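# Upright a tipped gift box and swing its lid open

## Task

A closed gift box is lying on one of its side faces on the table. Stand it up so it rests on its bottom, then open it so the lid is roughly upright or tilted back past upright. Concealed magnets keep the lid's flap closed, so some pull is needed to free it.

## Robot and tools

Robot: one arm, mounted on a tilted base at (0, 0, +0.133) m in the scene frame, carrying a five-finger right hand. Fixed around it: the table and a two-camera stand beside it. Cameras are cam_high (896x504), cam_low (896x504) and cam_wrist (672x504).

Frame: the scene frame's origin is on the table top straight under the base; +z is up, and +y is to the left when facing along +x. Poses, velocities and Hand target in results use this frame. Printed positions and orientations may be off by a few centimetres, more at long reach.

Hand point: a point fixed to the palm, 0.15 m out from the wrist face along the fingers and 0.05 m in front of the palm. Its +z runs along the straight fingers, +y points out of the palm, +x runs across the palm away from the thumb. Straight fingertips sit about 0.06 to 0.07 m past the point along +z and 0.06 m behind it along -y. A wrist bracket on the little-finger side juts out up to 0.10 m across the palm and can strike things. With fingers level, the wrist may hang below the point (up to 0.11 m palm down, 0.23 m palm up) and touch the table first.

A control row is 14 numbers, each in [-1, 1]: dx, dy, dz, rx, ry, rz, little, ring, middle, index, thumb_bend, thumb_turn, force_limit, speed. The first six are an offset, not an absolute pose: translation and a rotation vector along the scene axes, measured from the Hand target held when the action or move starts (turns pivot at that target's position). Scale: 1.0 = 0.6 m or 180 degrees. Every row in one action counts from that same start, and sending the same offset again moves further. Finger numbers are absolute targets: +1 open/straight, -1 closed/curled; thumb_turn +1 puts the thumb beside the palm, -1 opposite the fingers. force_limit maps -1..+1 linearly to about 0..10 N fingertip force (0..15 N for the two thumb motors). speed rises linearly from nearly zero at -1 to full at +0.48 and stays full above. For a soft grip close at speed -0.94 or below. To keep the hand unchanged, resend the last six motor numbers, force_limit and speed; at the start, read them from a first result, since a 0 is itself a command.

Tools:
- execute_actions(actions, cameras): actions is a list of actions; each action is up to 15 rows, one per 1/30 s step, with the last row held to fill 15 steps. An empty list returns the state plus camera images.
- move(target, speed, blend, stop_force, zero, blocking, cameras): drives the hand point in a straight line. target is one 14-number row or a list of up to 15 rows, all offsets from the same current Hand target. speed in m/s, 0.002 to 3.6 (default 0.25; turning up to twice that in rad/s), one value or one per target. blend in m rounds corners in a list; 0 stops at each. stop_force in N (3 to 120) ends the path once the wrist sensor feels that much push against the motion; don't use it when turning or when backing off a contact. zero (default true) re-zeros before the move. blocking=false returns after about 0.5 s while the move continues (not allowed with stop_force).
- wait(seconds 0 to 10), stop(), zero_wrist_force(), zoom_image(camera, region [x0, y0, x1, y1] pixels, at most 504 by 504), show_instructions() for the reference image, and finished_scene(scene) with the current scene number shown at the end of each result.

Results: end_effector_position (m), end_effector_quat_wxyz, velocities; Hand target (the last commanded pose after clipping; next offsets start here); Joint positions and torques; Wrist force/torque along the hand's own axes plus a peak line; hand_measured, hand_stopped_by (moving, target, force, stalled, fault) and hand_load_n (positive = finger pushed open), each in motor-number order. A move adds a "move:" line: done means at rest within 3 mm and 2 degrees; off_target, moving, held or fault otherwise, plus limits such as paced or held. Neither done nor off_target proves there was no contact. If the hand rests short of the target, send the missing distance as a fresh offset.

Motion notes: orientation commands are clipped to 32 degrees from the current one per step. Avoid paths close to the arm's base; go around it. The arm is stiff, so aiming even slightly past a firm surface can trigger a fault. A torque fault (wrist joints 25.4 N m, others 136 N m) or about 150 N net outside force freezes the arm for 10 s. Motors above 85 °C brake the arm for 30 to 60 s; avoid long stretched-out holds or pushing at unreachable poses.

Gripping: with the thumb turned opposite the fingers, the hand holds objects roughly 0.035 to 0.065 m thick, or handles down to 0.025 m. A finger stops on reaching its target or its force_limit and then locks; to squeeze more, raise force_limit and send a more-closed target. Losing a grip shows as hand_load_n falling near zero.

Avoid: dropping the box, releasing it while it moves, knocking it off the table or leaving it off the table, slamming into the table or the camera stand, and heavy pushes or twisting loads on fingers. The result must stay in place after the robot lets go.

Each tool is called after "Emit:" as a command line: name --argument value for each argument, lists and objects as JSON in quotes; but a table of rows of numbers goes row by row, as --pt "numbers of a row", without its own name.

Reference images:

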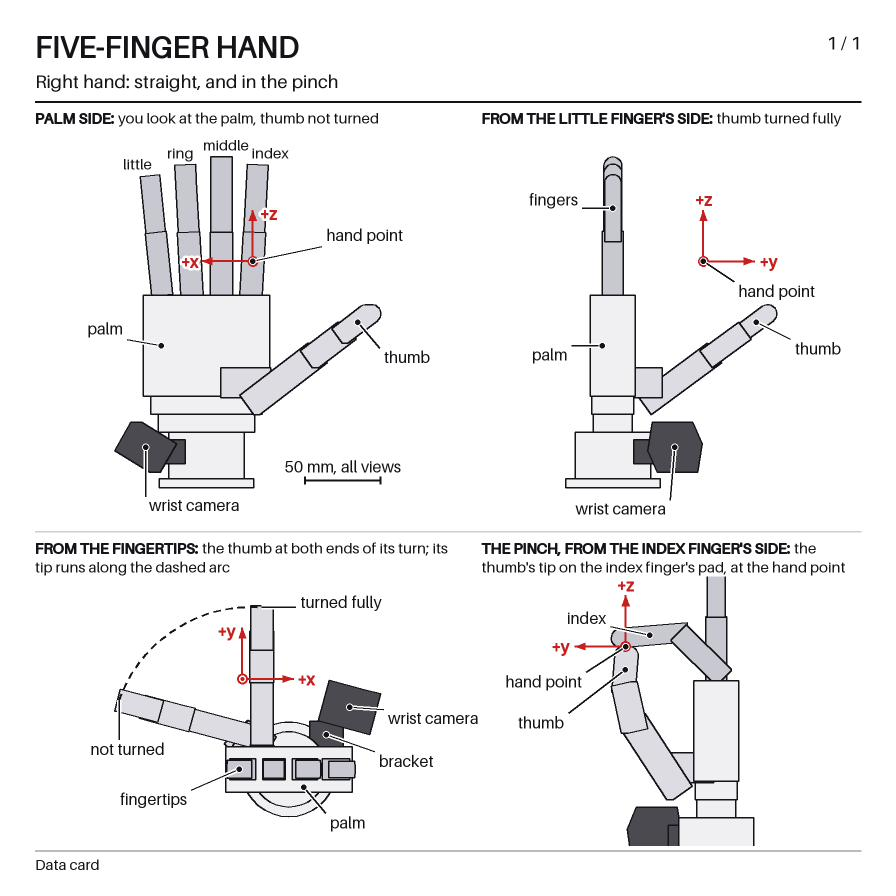

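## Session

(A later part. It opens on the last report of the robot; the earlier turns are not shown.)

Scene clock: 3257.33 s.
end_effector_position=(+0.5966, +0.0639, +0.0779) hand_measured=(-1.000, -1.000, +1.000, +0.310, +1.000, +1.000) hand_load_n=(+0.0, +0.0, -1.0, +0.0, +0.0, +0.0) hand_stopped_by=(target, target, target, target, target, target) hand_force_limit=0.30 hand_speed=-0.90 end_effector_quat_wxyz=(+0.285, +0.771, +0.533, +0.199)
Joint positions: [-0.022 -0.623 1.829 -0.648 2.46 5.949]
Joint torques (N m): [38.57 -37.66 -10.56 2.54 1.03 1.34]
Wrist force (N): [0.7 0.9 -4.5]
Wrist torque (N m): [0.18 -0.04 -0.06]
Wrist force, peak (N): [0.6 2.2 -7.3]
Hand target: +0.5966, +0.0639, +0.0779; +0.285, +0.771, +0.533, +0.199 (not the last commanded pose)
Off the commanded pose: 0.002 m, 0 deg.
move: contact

Emit:
move --pt "0 0 0.0037 0 0 0 -1 -1 1.0 0.34 1 1 0.3 -0.9" --pt "0.018 0.0032 0.0037 0 0 0 -1 -1 1.0 0.34 1 1 0.3 -0.9" --speed '[0.02,0.015]' --cameras '["cam_low","cam_wrist"]'

Emit:
zoom_image --camera "cam_low" --region '[630, 300, 700, 390]'

Emit:
move --target '[0,0,-0.007,0,0,0,-1,-1,1.0,0.34,1,1,0.3,-0.9]' --speed 0.004 --stop_force 3 --cameras '["cam_low","cam_wrist"]'

Emit:
zoom_image --camera "cam_low" --region '[630, 300, 700, 390]'

Emit:
zoom_image --camera "cam_wrist" --region '[200, 100, 420, 250]'

Scene clock: 3266.60 s.
end_effector_position=(+0.6075, +0.0659, +0.0801) hand_measured=(-1.000, -1.000, +1.000, +0.340, +1.000, +1.000) hand_load_n=(+0.0, +0.0, +0.0, +0.0, +0.0, +0.0) hand_stopped_by=(target, target, target, target, target, target) hand_force_limit=0.30 hand_speed=-0.90 end_effector_quat_wxyz=(+0.285, +0.771, +0.533, +0.199)
Joint positions: [-0.018 -0.613 1.793 -0.62 2.463 5.953]
Joint torques (N m): [27.31 -34.15 2.8 -0.21 -1.83 0.03]
Wrist force (N): [0.8 0.1 -0.5]
Wrist torque (N m): [-0.02 -0.07 -0.17]
Wrist force, peak (N): [0.9 2.1 -5.3]
Hand target: +0.6074, +0.0659, +0.0801; +0.285, +0.771, +0.533, +0.199
Off the commanded pose: 0.000 m, 0 deg.
move: done
Images, in order (width x height): cam_low 896x504, cam_wrist 672x504.

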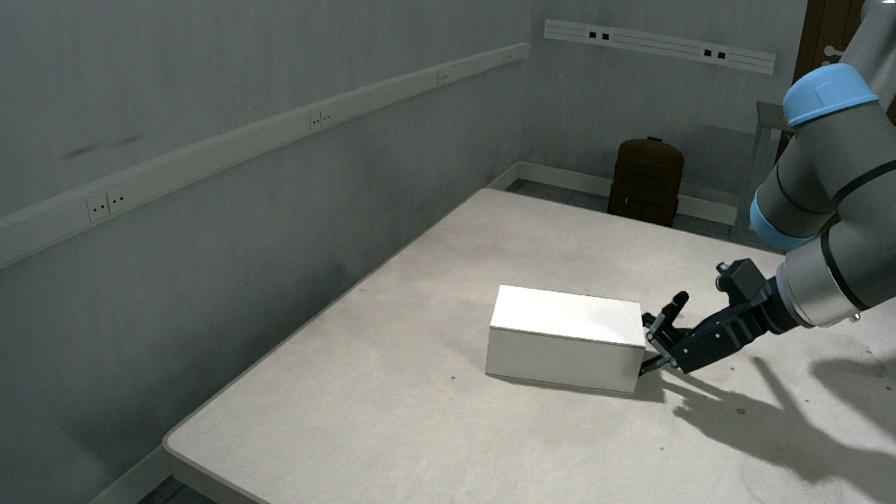

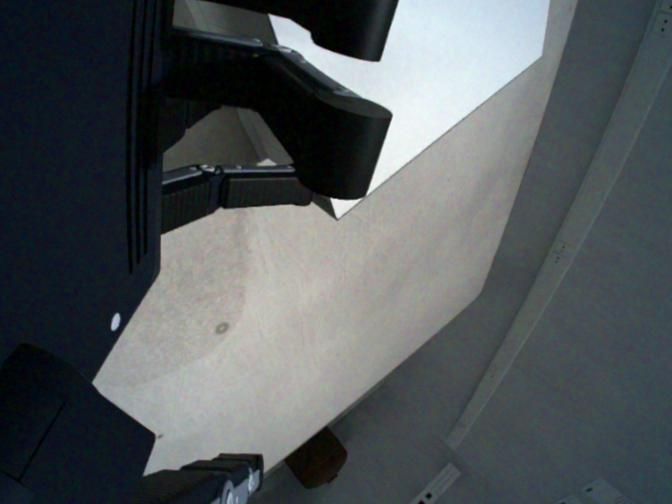

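Scaled by 5.600 from the camera's 896x504 image, which has a finer 1280x720 frame.

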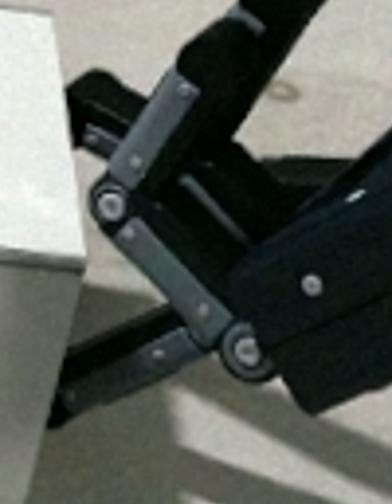

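Scene clock: 3268.30 s.
end_effector_position=(+0.6074, +0.0659, +0.0778) hand_measured=(-1.000, -1.000, +1.000, +0.340, +1.000, +1.000) hand_load_n=(+0.0, +0.0, -1.0, +0.0, +0.0, +0.0) hand_stopped_by=(target, target, target, target, target, target) hand_force_limit=0.30 hand_speed=-0.90 end_effector_quat_wxyz=(+0.285, +0.771, +0.533, +0.199)
Joint positions: [-0.022 -0.611 1.795 -0.627 2.46 5.95]
Joint torques (N m): [38.4 -38.58 -11.59 2.44 1.07 1.31]
Wrist force (N): [0.9 1.9 -5.8]
Wrist torque (N m): [0.27 -0.06 -0.05]
Wrist force, peak (N): [0.3 2.0 -8.0]
Hand target: +0.6074, +0.0659, +0.0778; +0.285, +0.771, +0.533, +0.199 (not the last commanded pose)
Off the commanded pose: 0.002 m, 0 deg.
move: contact
Images, in order (width x height): cam_low 896x504, cam_wrist 672x504.

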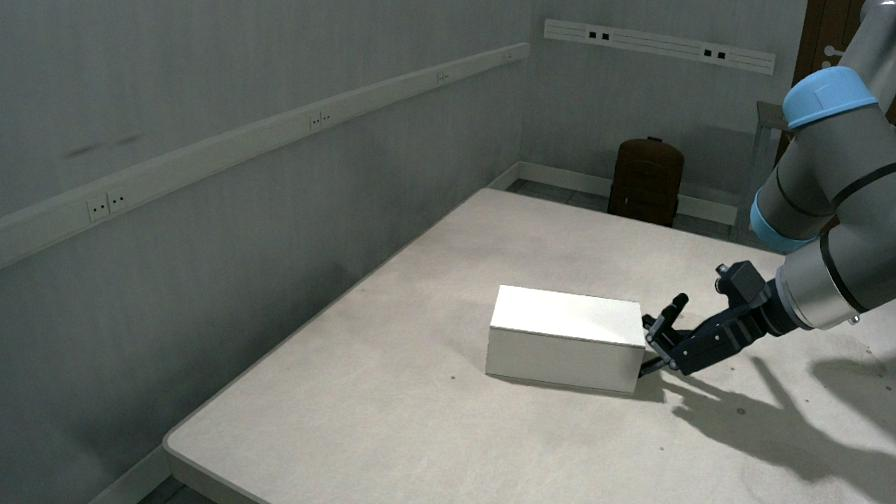

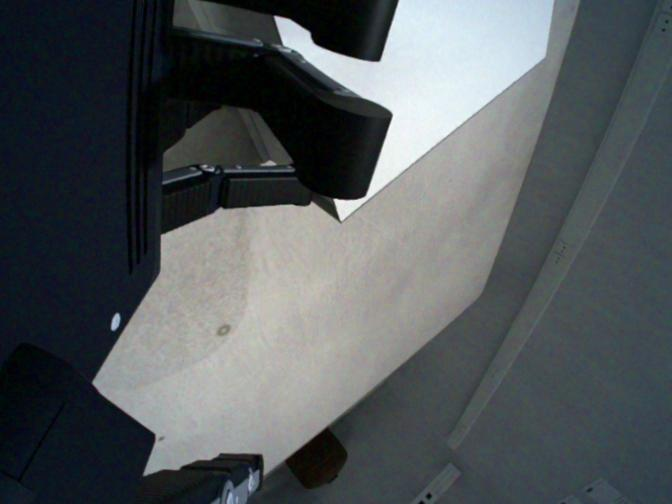

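Scaled by 5.600 from the camera's 896x504 image, which has a finer 1280x720 frame.

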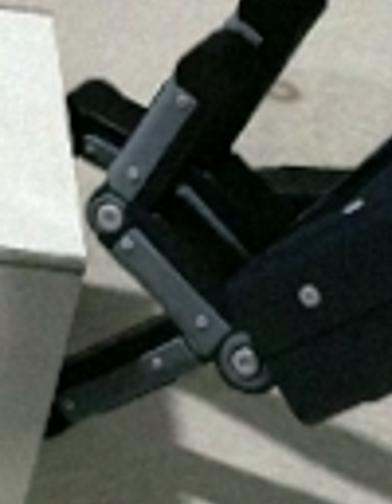

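Scaled by 2.291 from the camera's 672x504 image, which has a finer 960x720 frame.

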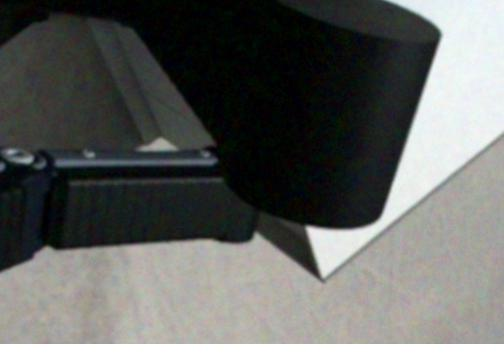

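Emit:
move --pt "0 0 0.0037 0 0 0 -1 -1 1.0 0.34 1 1 0.3 -0.9" --pt "0.0098 0.0017 0.0037 0 0 0 -1 -1 1.0 0.34 1 1 0.3 -0.9" --speed '[0.02,0.015]' --cameras '["cam_low","cam_wrist"]'

Emit:
zoom_image --camera "cam_low" --region '[630, 300, 700, 390]'

Emit:
move --target '[0,0,-0.007,0,0,0,-1,-1,1.0,0.34,1,1,0.3,-0.9]' --speed 0.004 --stop_force 3 --cameras '["cam_low","cam_wrist"]'

Emit:
zoom_image --camera "cam_low" --region '[630, 300, 700, 390]'

Emit:
zoom_image --camera "cam_wrist" --region '[200, 100, 420, 250]'

Scene clock: 3275.67 s.
end_effector_position=(+0.6133, +0.0669, +0.0801) hand_measured=(-1.000, -1.000, +1.000, +0.340, +1.000, +1.000) hand_load_n=(+0.0, +0.0, +0.0, +0.0, +0.0, +0.0) hand_stopped_by=(target, target, target, target, target, target) hand_force_limit=0.30 hand_speed=-0.90 end_effector_quat_wxyz=(+0.285, +0.771, +0.533, +0.199)
Joint positions: [-0.018 -0.607 1.775 -0.608 2.463 5.953]
Joint torques (N m): [27.17 -33.83 -0.77 -0.15 -2.29 -0.58]
Wrist force (N): [1.0 0.0 -0.5]
Wrist torque (N m): [-0.05 -0.15 -0.16]
Wrist force, peak (N): [0.8 1.7 -5.9]
Hand target: +0.6133, +0.0669, +0.0801; +0.285, +0.771, +0.533, +0.199
Off the commanded pose: 0.000 m, 0 deg.
move: done
Images, in order (width x height): cam_low 896x504, cam_wrist 672x504.

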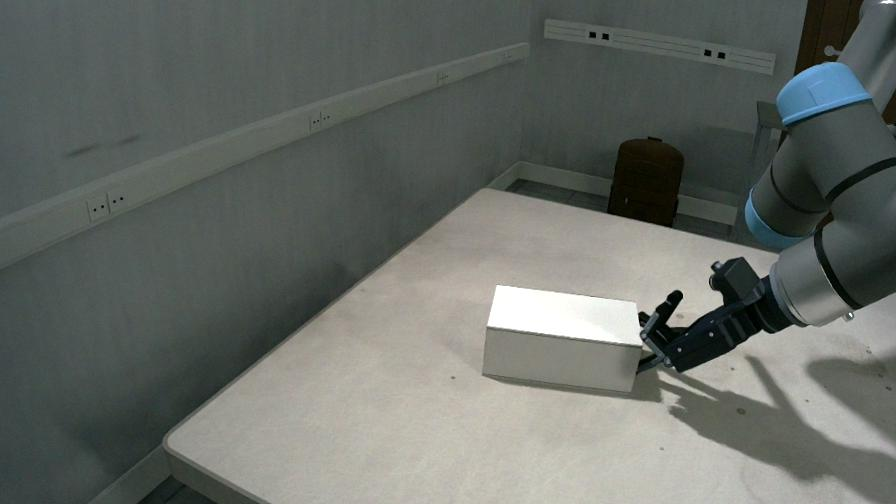

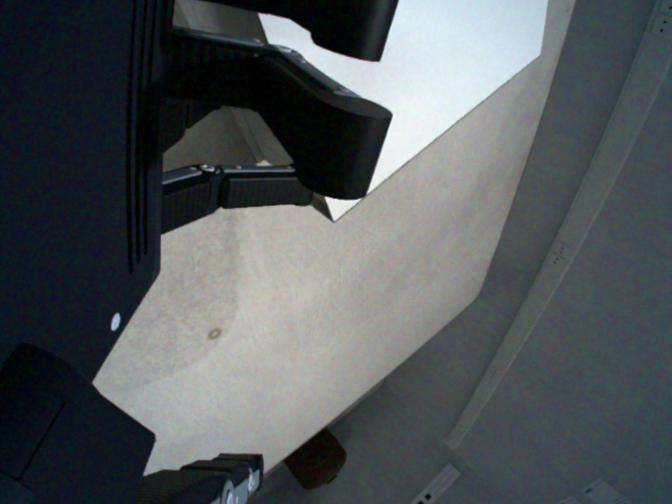

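Scaled by 5.600 from the camera's 896x504 image, which has a finer 1280x720 frame.

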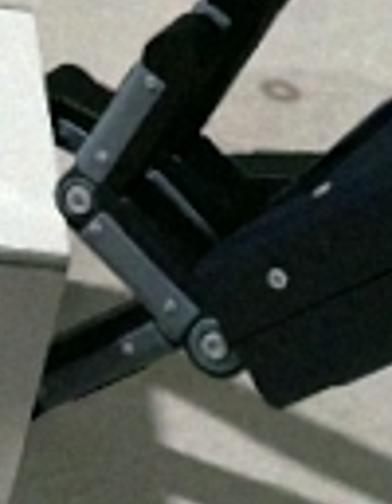

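Scene clock: 3277.37 s.
end_effector_position=(+0.6133, +0.0669, +0.0778) hand_measured=(-1.000, -1.000, +1.000, +0.340, +1.000, +1.000) hand_load_n=(+0.5, +0.0, -1.0, +0.0, +0.0, -0.5) hand_stopped_by=(target, target, target, target, target, target) hand_force_limit=0.30 hand_speed=-0.90 end_effector_quat_wxyz=(+0.285, +0.771, +0.533, +0.199)
Joint positions: [-0.022 -0.604 1.776 -0.615 2.46 5.949]
Joint torques (N m): [38.73 -38.65 -11.83 2.64 0.95 1.38]
Wrist force (N): [0.4 1.6 -5.9]
Wrist torque (N m): [0.22 -0.01 -0.08]
Wrist force, peak (N): [0.7 2.1 -8.5]
Hand target: +0.6133, +0.0669, +0.0778; +0.285, +0.771, +0.533, +0.199 (not the last commanded pose)
Off the commanded pose: 0.002 m, 0 deg.
move: contact
Images, in order (width x height): cam_low 896x504, cam_wrist 672x504.

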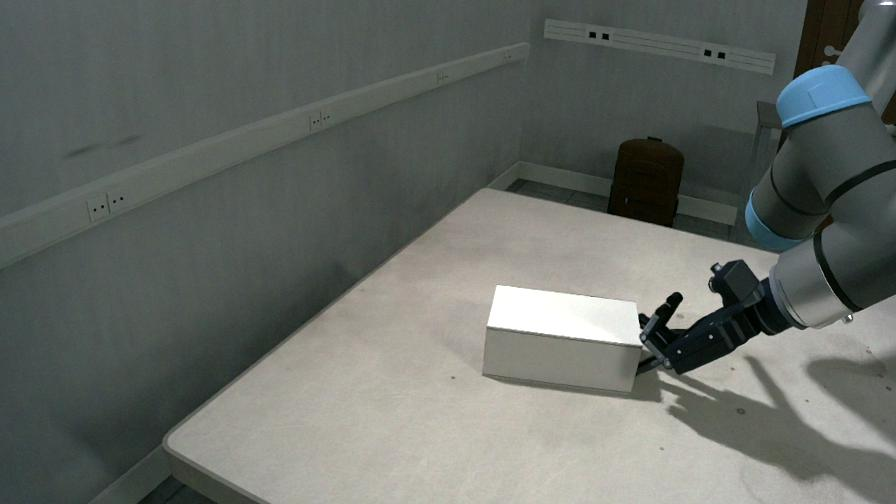

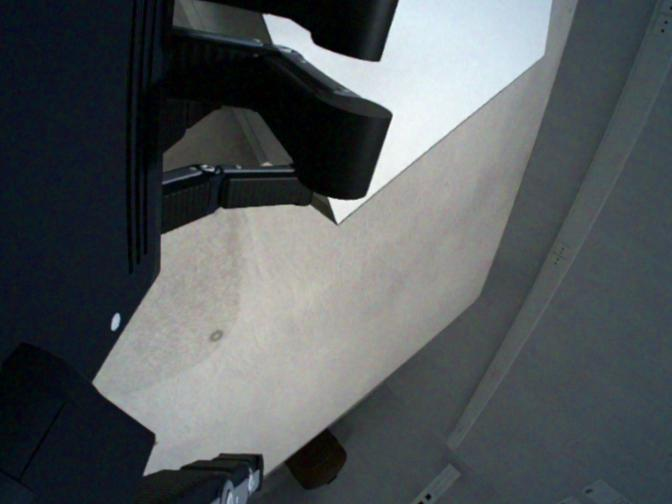

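Scaled by 5.600 from the camera's 896x504 image, which has a finer 1280x720 frame.

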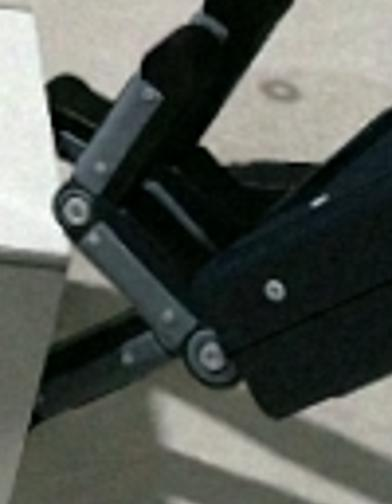

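Scaled by 2.291 from the camera's 672x504 image, which has a finer 960x720 frame.

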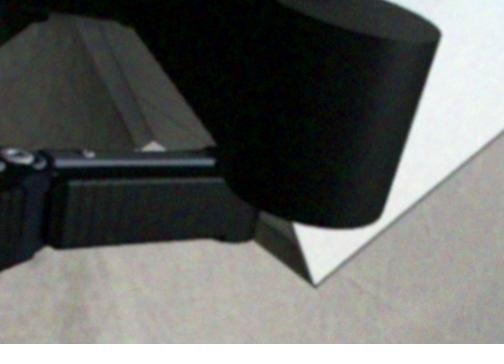

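Emit:
move --pt "-0.002 0 0.0037 0 0 -0.0139 -1 -1 1.0 0.34 1 1 0.3 -0.9" --pt "0.0049 0.0009 0.0037 0 0 -0.0139 -1 -1 1.0 0.34 1 1 0.3 -0.9" --speed '[0.02,0.015]'

Emit:
move --target '[0,0,-0.007,0,0,0,-1,-1,1.0,0.34,1,1,0.3,-0.9]' --speed 0.004 --stop_force 3 --cameras '["cam_low","cam_wrist"]'

Emit:
zoom_image --camera "cam_low" --region '[630, 300, 700, 390]'

Scene clock: 3283.73 s.
end_effector_position=(+0.6163, +0.0675, +0.0800) hand_measured=(-1.000, -1.000, +1.000, +0.340, +1.000, +1.000) hand_load_n=(+0.0, +0.0, +0.0, +0.0, +0.0, +0.0) hand_stopped_by=(target, target, target, target, target, target) hand_force_limit=0.30 hand_speed=-0.90 end_effector_quat_wxyz=(+0.290, +0.783, +0.516, +0.193)
Joint positions: [-0.008 -0.586 1.742 -0.604 2.499 5.983]
Joint torques (N m): [27.21 -34.25 0.25 -0.2 -2.09 -0.92]
Wrist force (N): [0.6 0.0 -0.8]
Wrist torque (N m): [-0.06 -0.09 -0.12]
Wrist force, peak (N): [0.7 1.6 -6.4]
Hand target: +0.6162, +0.0674, +0.0801; +0.290, +0.783, +0.516, +0.193
Off the commanded pose: 0.000 m, 0 deg.
move: done

Scene clock: 3285.40 s.
end_effector_position=(+0.6162, +0.0674, +0.0781) hand_measured=(-1.000, -1.000, +1.000, +0.340, +1.000, +1.000) hand_load_n=(+0.0, +0.5, -1.5, +0.0, +0.0, +0.0) hand_stopped_by=(target, target, target, target, target, target) hand_force_limit=0.30 hand_speed=-0.90 end_effector_quat_wxyz=(+0.290, +0.783, +0.516, +0.193)
Joint positions: [-0.011 -0.584 1.744 -0.61 2.496 5.98]
Joint torques (N m): [39.99 -38.74 -11.04 2.69 1.28 1.3]
Wrist force (N): [0.9 0.7 -2.6]
Wrist torque (N m): [-0.01 -0.01 -0.02]
Wrist force, peak (N): [1.4 2.0 -4.0]
Hand target: +0.6162, +0.0674, +0.0781; +0.290, +0.783, +0.516, +0.193 (not the last commanded pose)
Off the commanded pose: 0.002 m, 0 deg.
move: contact
Images, in order (width x height): cam_low 896x504, cam_wrist 672x504.

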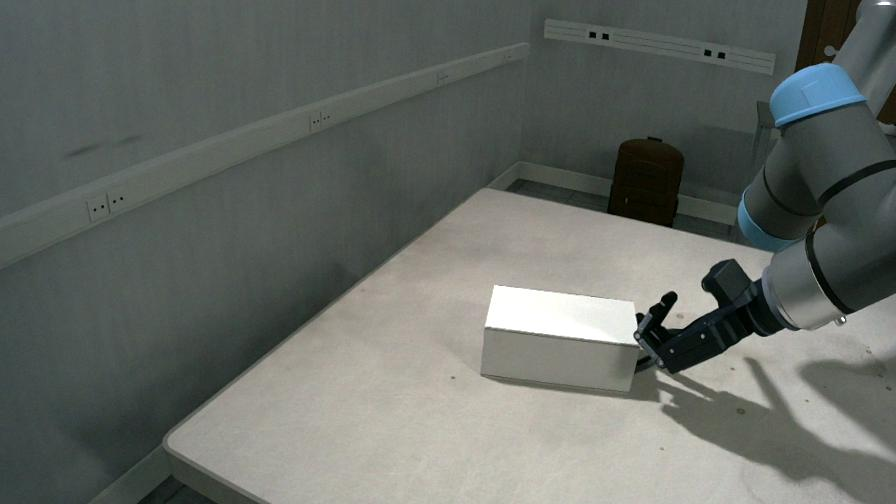

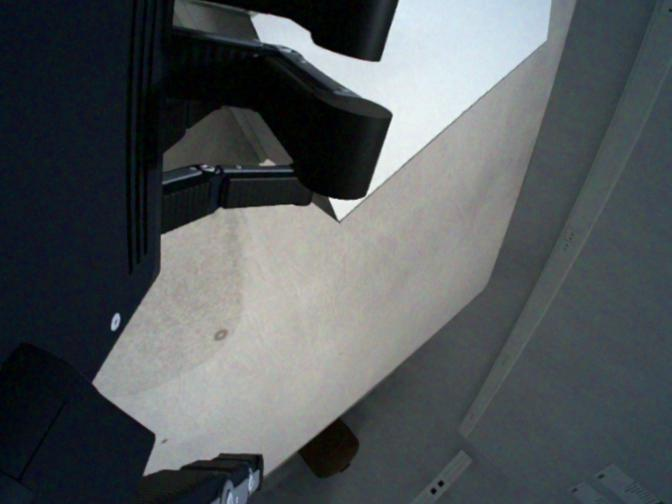

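Scaled by 5.600 from the camera's 896x504 image, which has a finer 1280x720 frame.

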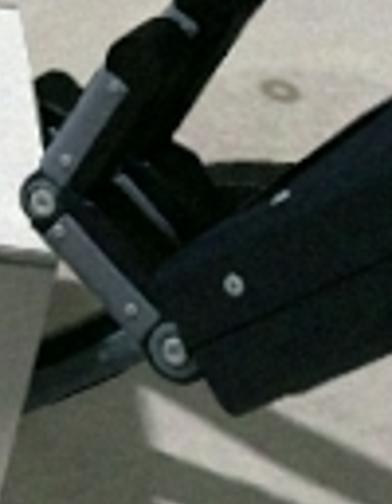

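Emit:
execute_actions --actions '[[[0,0,-0.0005,0,0,0,-1,-1,1.0,0.34,1,1,0.3,-0.9]]]'

Emit:
execute_actions --actions '[[[0,0,0,0,0,0,-1,-1,1.0,0.29,1,1,0.3,-0.9]]]'

Emit:
execute_actions --actions '[[[0,0,0,0,0,0,-1,-1,1.0,0.265,1,1,0.3,-0.94]]]' --cameras '["cam_low","cam_wrist"]'

Emit:
zoom_image --camera "cam_low" --region '[620, 300, 690, 390]'

Emit:
zoom_image --camera "cam_wrist" --region '[200, 100, 420, 250]'

Scene clock: 3292.57 s.
end_effector_position=(+0.6162, +0.0674, +0.0778) hand_measured=(-1.000, -1.000, +1.000, +0.340, +1.000, +1.000) hand_load_n=(+0.0, +0.0, -2.5, +0.0, +0.0, +0.0) hand_stopped_by=(target, target, target, target, target, target) hand_force_limit=0.30 hand_speed=-0.90 end_effector_quat_wxyz=(+0.290, +0.783, +0.516, +0.193)
Joint positions: [-0.011 -0.583 1.744 -0.611 2.496 5.98]
Joint torques (N m): [25.01 -22.3 1.9 -2.39 -2.01 -1.45]
Wrist force (N): [1.2 2.7 -5.2]
Wrist torque (N m): [0.03 0.03 0.01]
Wrist force, peak (N): [1.2 2.7 -5.2]
Hand target: +0.6162, +0.0674, +0.0778; +0.290, +0.783, +0.516, +0.193
Off the commanded pose: 0.000 m, 0 deg.

Scene clock: 3293.27 s.
end_effector_position=(+0.6162, +0.0674, +0.0777) hand_measured=(-1.000, -1.000, +1.000, +0.290, +1.000, +1.000) hand_load_n=(+0.0, +0.0, -3.0, +1.5, +0.0, +0.0) hand_stopped_by=(target, target, target, target, target, target) hand_force_limit=0.30 hand_speed=-0.90 end_effector_quat_wxyz=(+0.290, +0.783, +0.516, +0.193)
Joint positions: [-0.011 -0.583 1.744 -0.611 2.496 5.98]
Joint torques (N m): [26.49 -23.66 2.32 -2.01 -1.86 -1.37]
Wrist force (N): [1.2 2.0 -3.6]
Wrist torque (N m): [0.02 -0.02 0.01]
Wrist force, peak (N): [1.3 2.6 -5.1]
Hand target: +0.6162, +0.0674, +0.0778; +0.290, +0.783, +0.516, +0.193
Off the commanded pose: 0.000 m, 0 deg.

Scene clock: 3293.97 s.
end_effector_position=(+0.6162, +0.0674, +0.0777) hand_measured=(-1.000, -1.000, +1.000, +0.268, +1.000, +1.000) hand_load_n=(+0.0, +0.0, -4.0, +5.0, +0.0, +0.0) hand_stopped_by=(target, target, target, target, target, target) hand_force_limit=0.30 hand_speed=-0.94 end_effector_quat_wxyz=(+0.290, +0.783, +0.516, +0.193)
Joint positions: [-0.011 -0.583 1.744 -0.611 2.496 5.98]
Joint torques (N m): [28.95 -24.27 1.61 -1.91 -1.66 -1.51]
Wrist force (N): [1.4 0.3 -1.0]
Wrist torque (N m): [0.04 -0.08 -0.02]
Wrist force, peak (N): [1.3 1.8 -3.9]
Hand target: +0.6162, +0.0674, +0.0778; +0.290, +0.783, +0.516, +0.193
Off the commanded pose: 0.000 m, 0 deg.
Images, in order (width x height): cam_low 896x504, cam_wrist 672x504.

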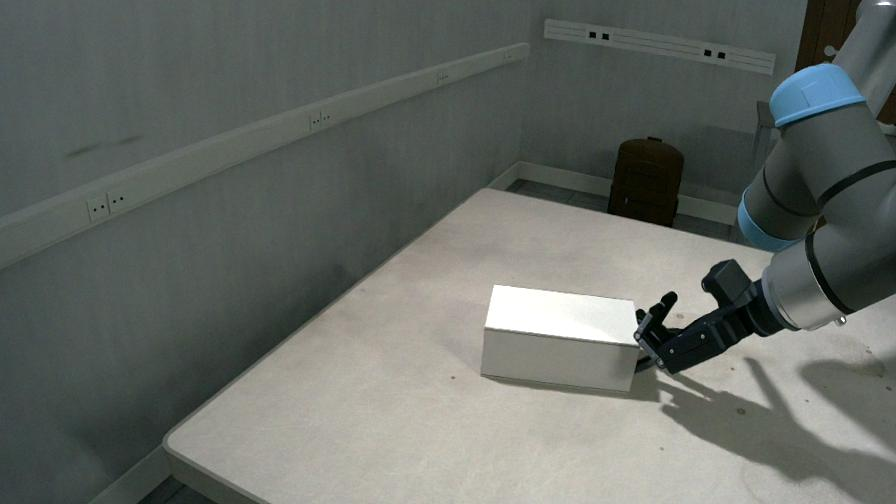

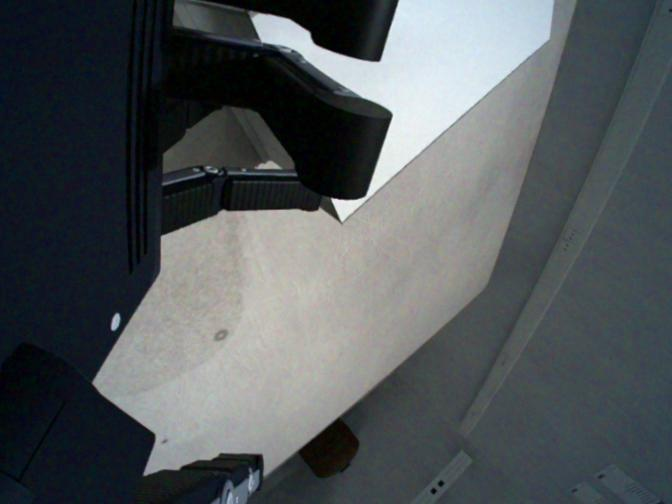

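Scaled by 5.600 from the camera's 896x504 image, which has a finer 1280x720 frame.

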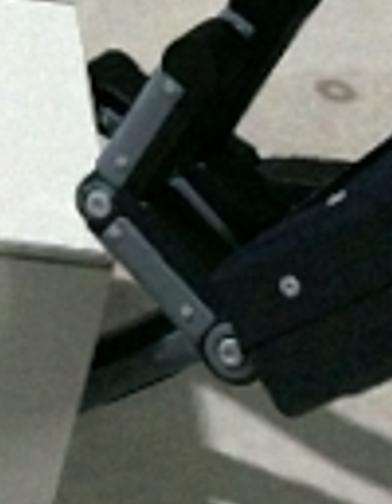

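Scaled by 2.291 from the camera's 672x504 image, which has a finer 960x720 frame.

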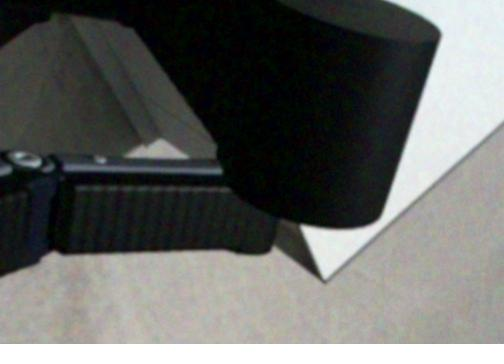

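Emit:
execute_actions --actions '[[[0,0,0,0,0,0,-1,-1,1.0,0.25,1,1,0.6,-0.94]]]' --cameras '["cam_low","cam_wrist"]'

Emit:
zoom_image --camera "cam_low" --region '[620, 300, 690, 390]'

Emit:
zoom_image --camera "cam_wrist" --region '[200, 100, 420, 250]'

Scene clock: 3298.40 s.
end_effector_position=(+0.6162, +0.0674, +0.0777) hand_measured=(-1.000, -1.000, +1.000, +0.250, +1.000, +1.000) hand_load_n=(+0.0, +0.0, -3.0, +1.0, +0.0, +0.0) hand_stopped_by=(target, target, target, target, target, target) hand_force_limit=0.60 hand_speed=-0.94 end_effector_quat_wxyz=(+0.290, +0.783, +0.516, +0.193)
Joint positions: [-0.011 -0.583 1.744 -0.611 2.496 5.98]
Joint torques (N m): [38.21 -31.75 -0.36 -0.91 -1.08 -1.22]
Wrist force (N): [0.5 1.3 -2.2]
Wrist torque (N m): [-0.08 -0.08 -0.01]
Wrist force, peak (N): [0.9 2.6 -3.4]
Hand target: +0.6162, +0.0674, +0.0778; +0.290, +0.783, +0.516, +0.193
Off the commanded pose: 0.000 m, 0 deg.
Images, in order (width x height): cam_low 896x504, cam_wrist 672x504.

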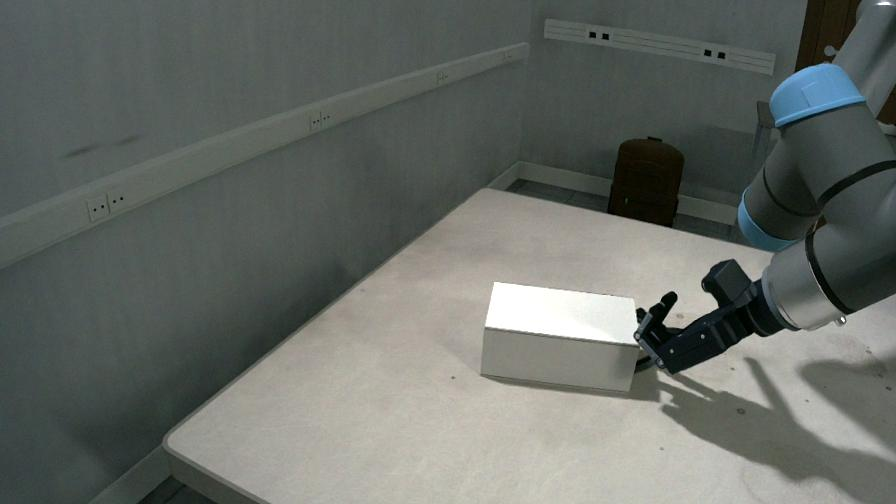

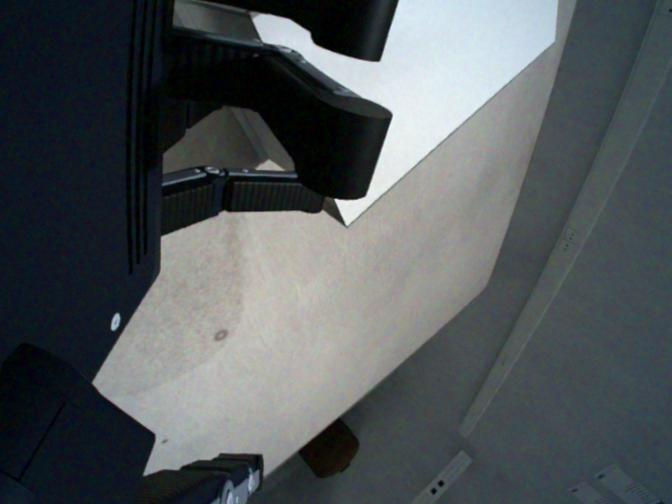

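Scaled by 5.600 from the camera's 896x504 image, which has a finer 1280x720 frame.

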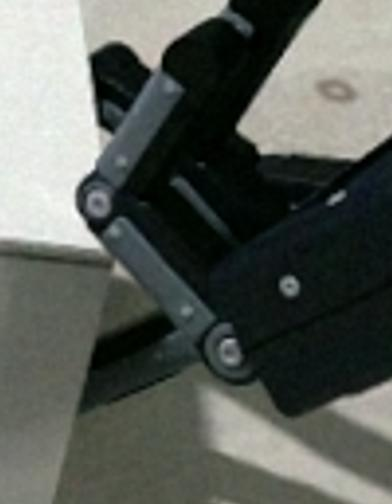

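Scaled by 2.291 from the camera's 672x504 image, which has a finer 960x720 frame.

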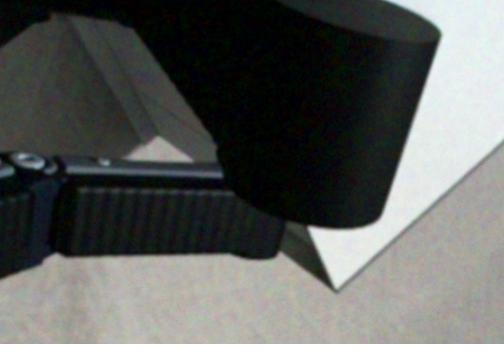

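Emit:
zoom_image --camera "cam_low" --region '[470, 260, 690, 410]'

Emit:
execute_actions --actions '[[[0,0,0,0,0,0,-1,-1,1.0,0.235,1,1,0.6,-0.94]]]' --cameras '["cam_high","cam_low","cam_wrist"]'

Emit:
zoom_image --camera "cam_low" --region '[470, 260, 690, 410]'

Emit:
zoom_image --camera "cam_wrist" --region '[200, 100, 420, 250]'

Emit:
zoom_image --camera "cam_high" --region '[380, 240, 480, 320]'

Scaled by 2.291 from the camera's 896x504 image, which has a finer 1280x720 frame.

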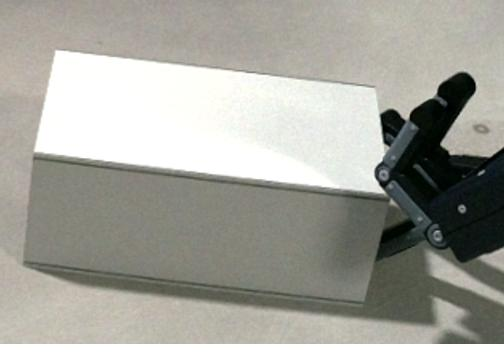

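Scene clock: 3305.97 s.
end_effector_position=(+0.6162, +0.0674, +0.0778) hand_measured=(-1.000, -1.000, +1.000, +0.236, +1.000, +1.000) hand_load_n=(+0.0, +0.5, -3.0, +1.0, +0.0, +0.0) hand_stopped_by=(target, target, target, target, target, target) hand_force_limit=0.60 hand_speed=-0.94 end_effector_quat_wxyz=(+0.290, +0.783, +0.516, +0.193)
Joint positions: [-0.011 -0.583 1.744 -0.611 2.496 5.98]
Joint torques (N m): [38.7 -37.35 -2.35 0.12 -0.31 -1.15]
Wrist force (N): [0.7 2.5 -2.8]
Wrist torque (N m): [-0.08 -0.08 -0.02]
Wrist force, peak (N): [0.8 2.9 -3.4]
Hand target: +0.6162, +0.0674, +0.0778; +0.290, +0.783, +0.516, +0.193
Off the commanded pose: 0.000 m, 0 deg.

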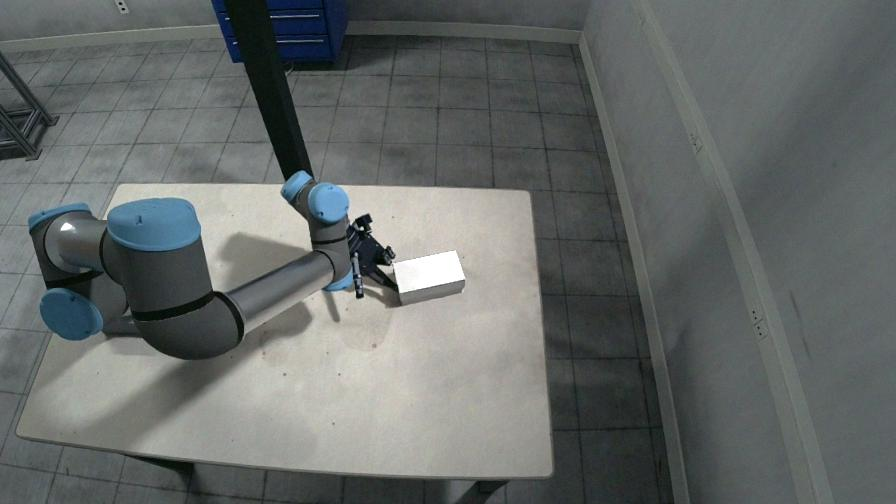

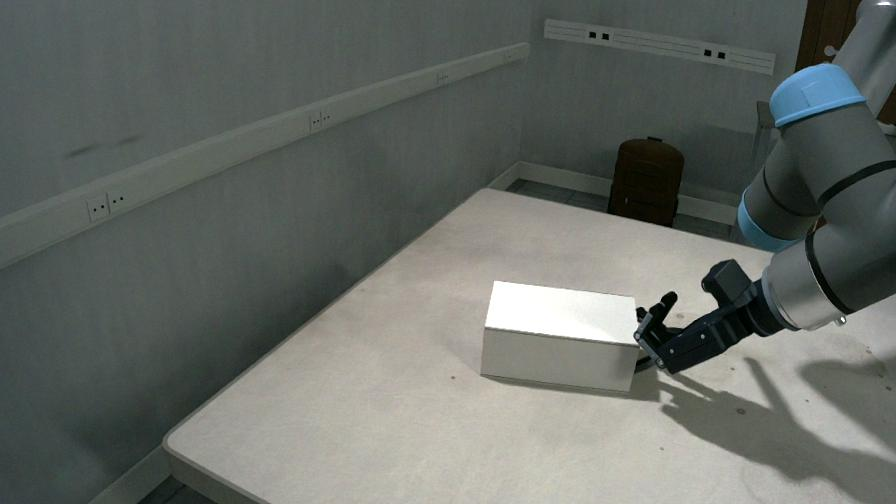

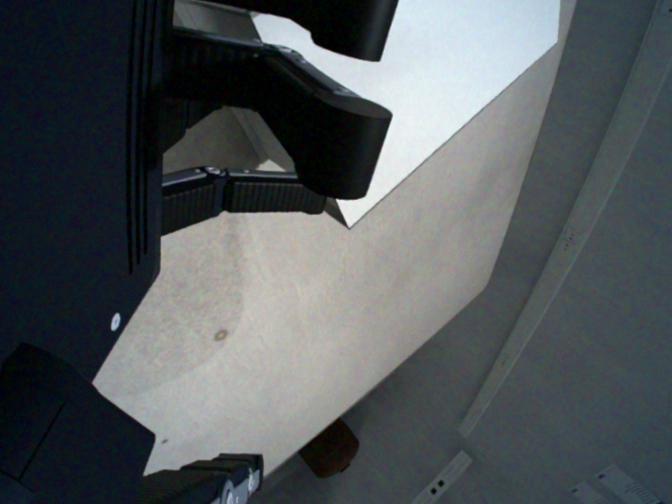

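Scaled by 2.291 from the camera's 896x504 image, which has a finer 1280x720 frame.

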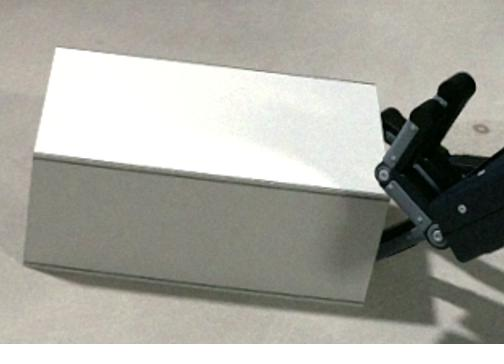

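Scaled by 2.291 from the camera's 672x504 image, which has a finer 960x720 frame.

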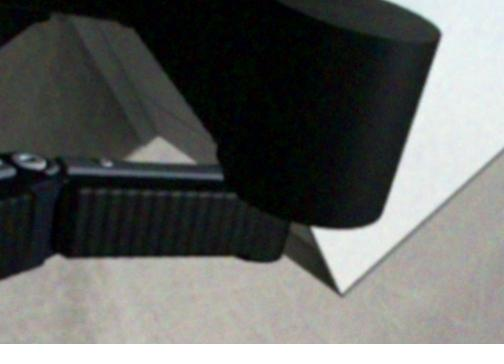

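Scaled by 5.040 from the camera's 896x504 image, which has a finer 1280x720 frame.

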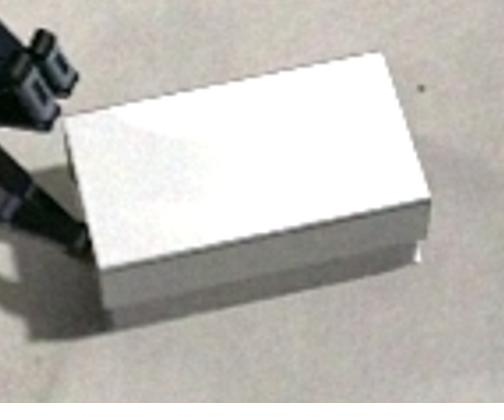

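Emit:
execute_actions --actions '[[[0,0,0,0,0,0,-1,-1,1.0,0.18,1,1,0.6,-0.92]]]'

Emit:
execute_actions --actions '[[[0,0,0,0,0,0,-1,-1,1.0,0.12,1,1,0.6,-0.92]]]' --cameras '["cam_high","cam_low","cam_wrist"]'

Emit:
zoom_image --camera "cam_low" --region '[470, 260, 690, 410]'

Emit:
zoom_image --camera "cam_wrist" --region '[200, 100, 420, 250]'

Emit:
zoom_image --camera "cam_high" --region '[380, 240, 480, 320]'

Scene clock: 3316.80 s.
end_effector_position=(+0.6162, +0.0674, +0.0778) hand_measured=(-1.000, -1.000, +1.000, +0.180, +1.000, +1.000) hand_load_n=(+0.0, +0.5, -3.5, +0.5, +0.0, +0.0) hand_stopped_by=(target, target, target, target, target, target) hand_force_limit=0.60 hand_speed=-0.92 end_effector_quat_wxyz=(+0.290, +0.783, +0.516, +0.193)
Joint positions: [-0.011 -0.583 1.744 -0.611 2.496 5.98]
Joint torques (N m): [38.11 -37.48 -4.81 1.09 0.42 -0.93]
Wrist force (N): [0.5 2.8 -3.5]
Wrist torque (N m): [-0.10 0.00 -0.03]
Wrist force, peak (N): [0.7 3.3 -3.5]
Hand target: +0.6162, +0.0674, +0.0778; +0.290, +0.783, +0.516, +0.193
Off the commanded pose: 0.000 m, 0 deg.

Scene clock: 3317.50 s.
end_effector_position=(+0.6162, +0.0674, +0.0778) hand_measured=(-1.000, -1.000, +1.000, +0.120, +1.000, +1.000) hand_load_n=(+0.0, +0.0, -3.0, +0.5, +0.0, +0.0) hand_stopped_by=(target, target, target, target, target, target) hand_force_limit=0.60 hand_speed=-0.92 end_effector_quat_wxyz=(+0.290, +0.783, +0.516, +0.193)
Joint positions: [-0.011 -0.583 1.744 -0.611 2.496 5.98]
Joint torques (N m): [38.05 -37.44 -5.02 1.2 0.47 -0.94]
Wrist force (N): [0.7 2.3 -2.3]
Wrist torque (N m): [-0.09 -0.08 -0.01]
Wrist force, peak (N): [0.9 3.2 -3.6]
Hand target: +0.6162, +0.0674, +0.0778; +0.290, +0.783, +0.516, +0.193
Off the commanded pose: 0.000 m, 0 deg.

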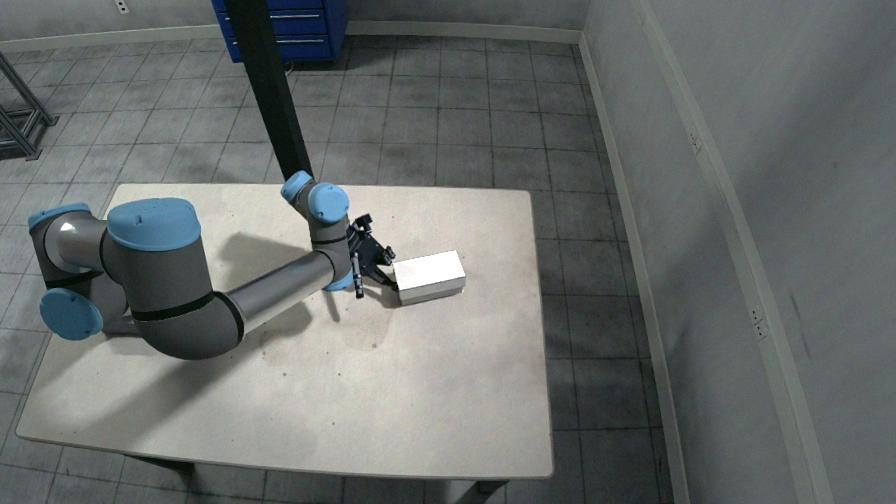

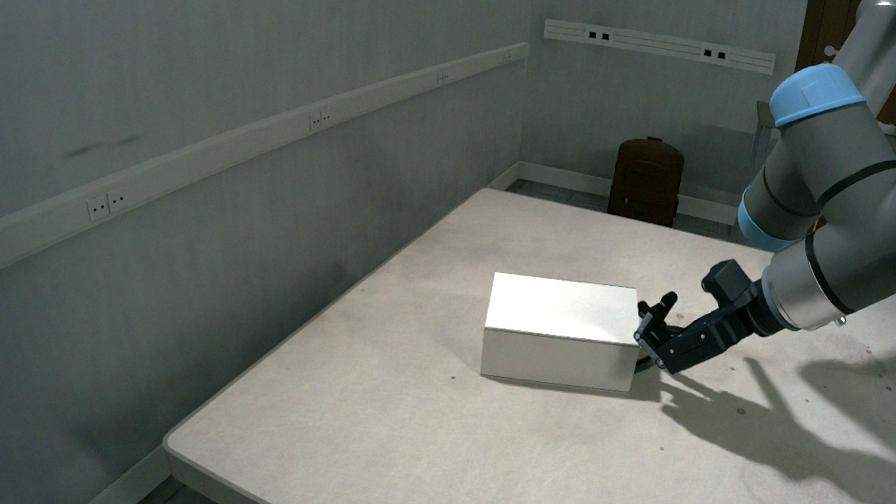

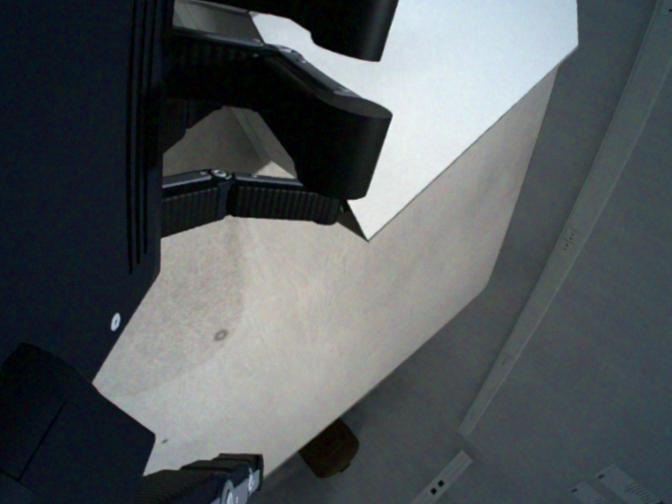

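Scaled by 2.291 from the camera's 896x504 image, which has a finer 1280x720 frame.

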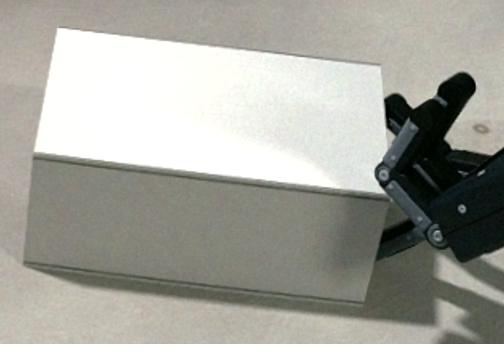

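Scaled by 2.291 from the camera's 672x504 image, which has a finer 960x720 frame.

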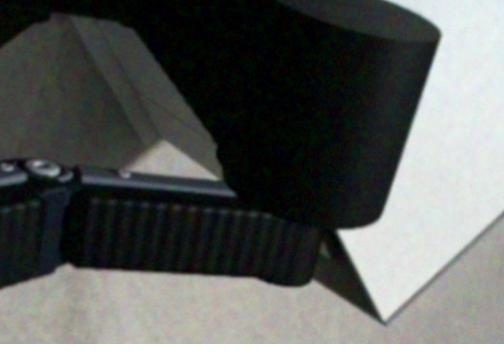

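Scaled by 5.040 from the camera's 896x504 image, which has a finer 1280x720 frame.

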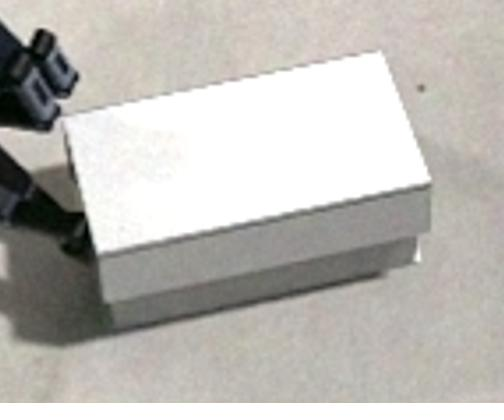

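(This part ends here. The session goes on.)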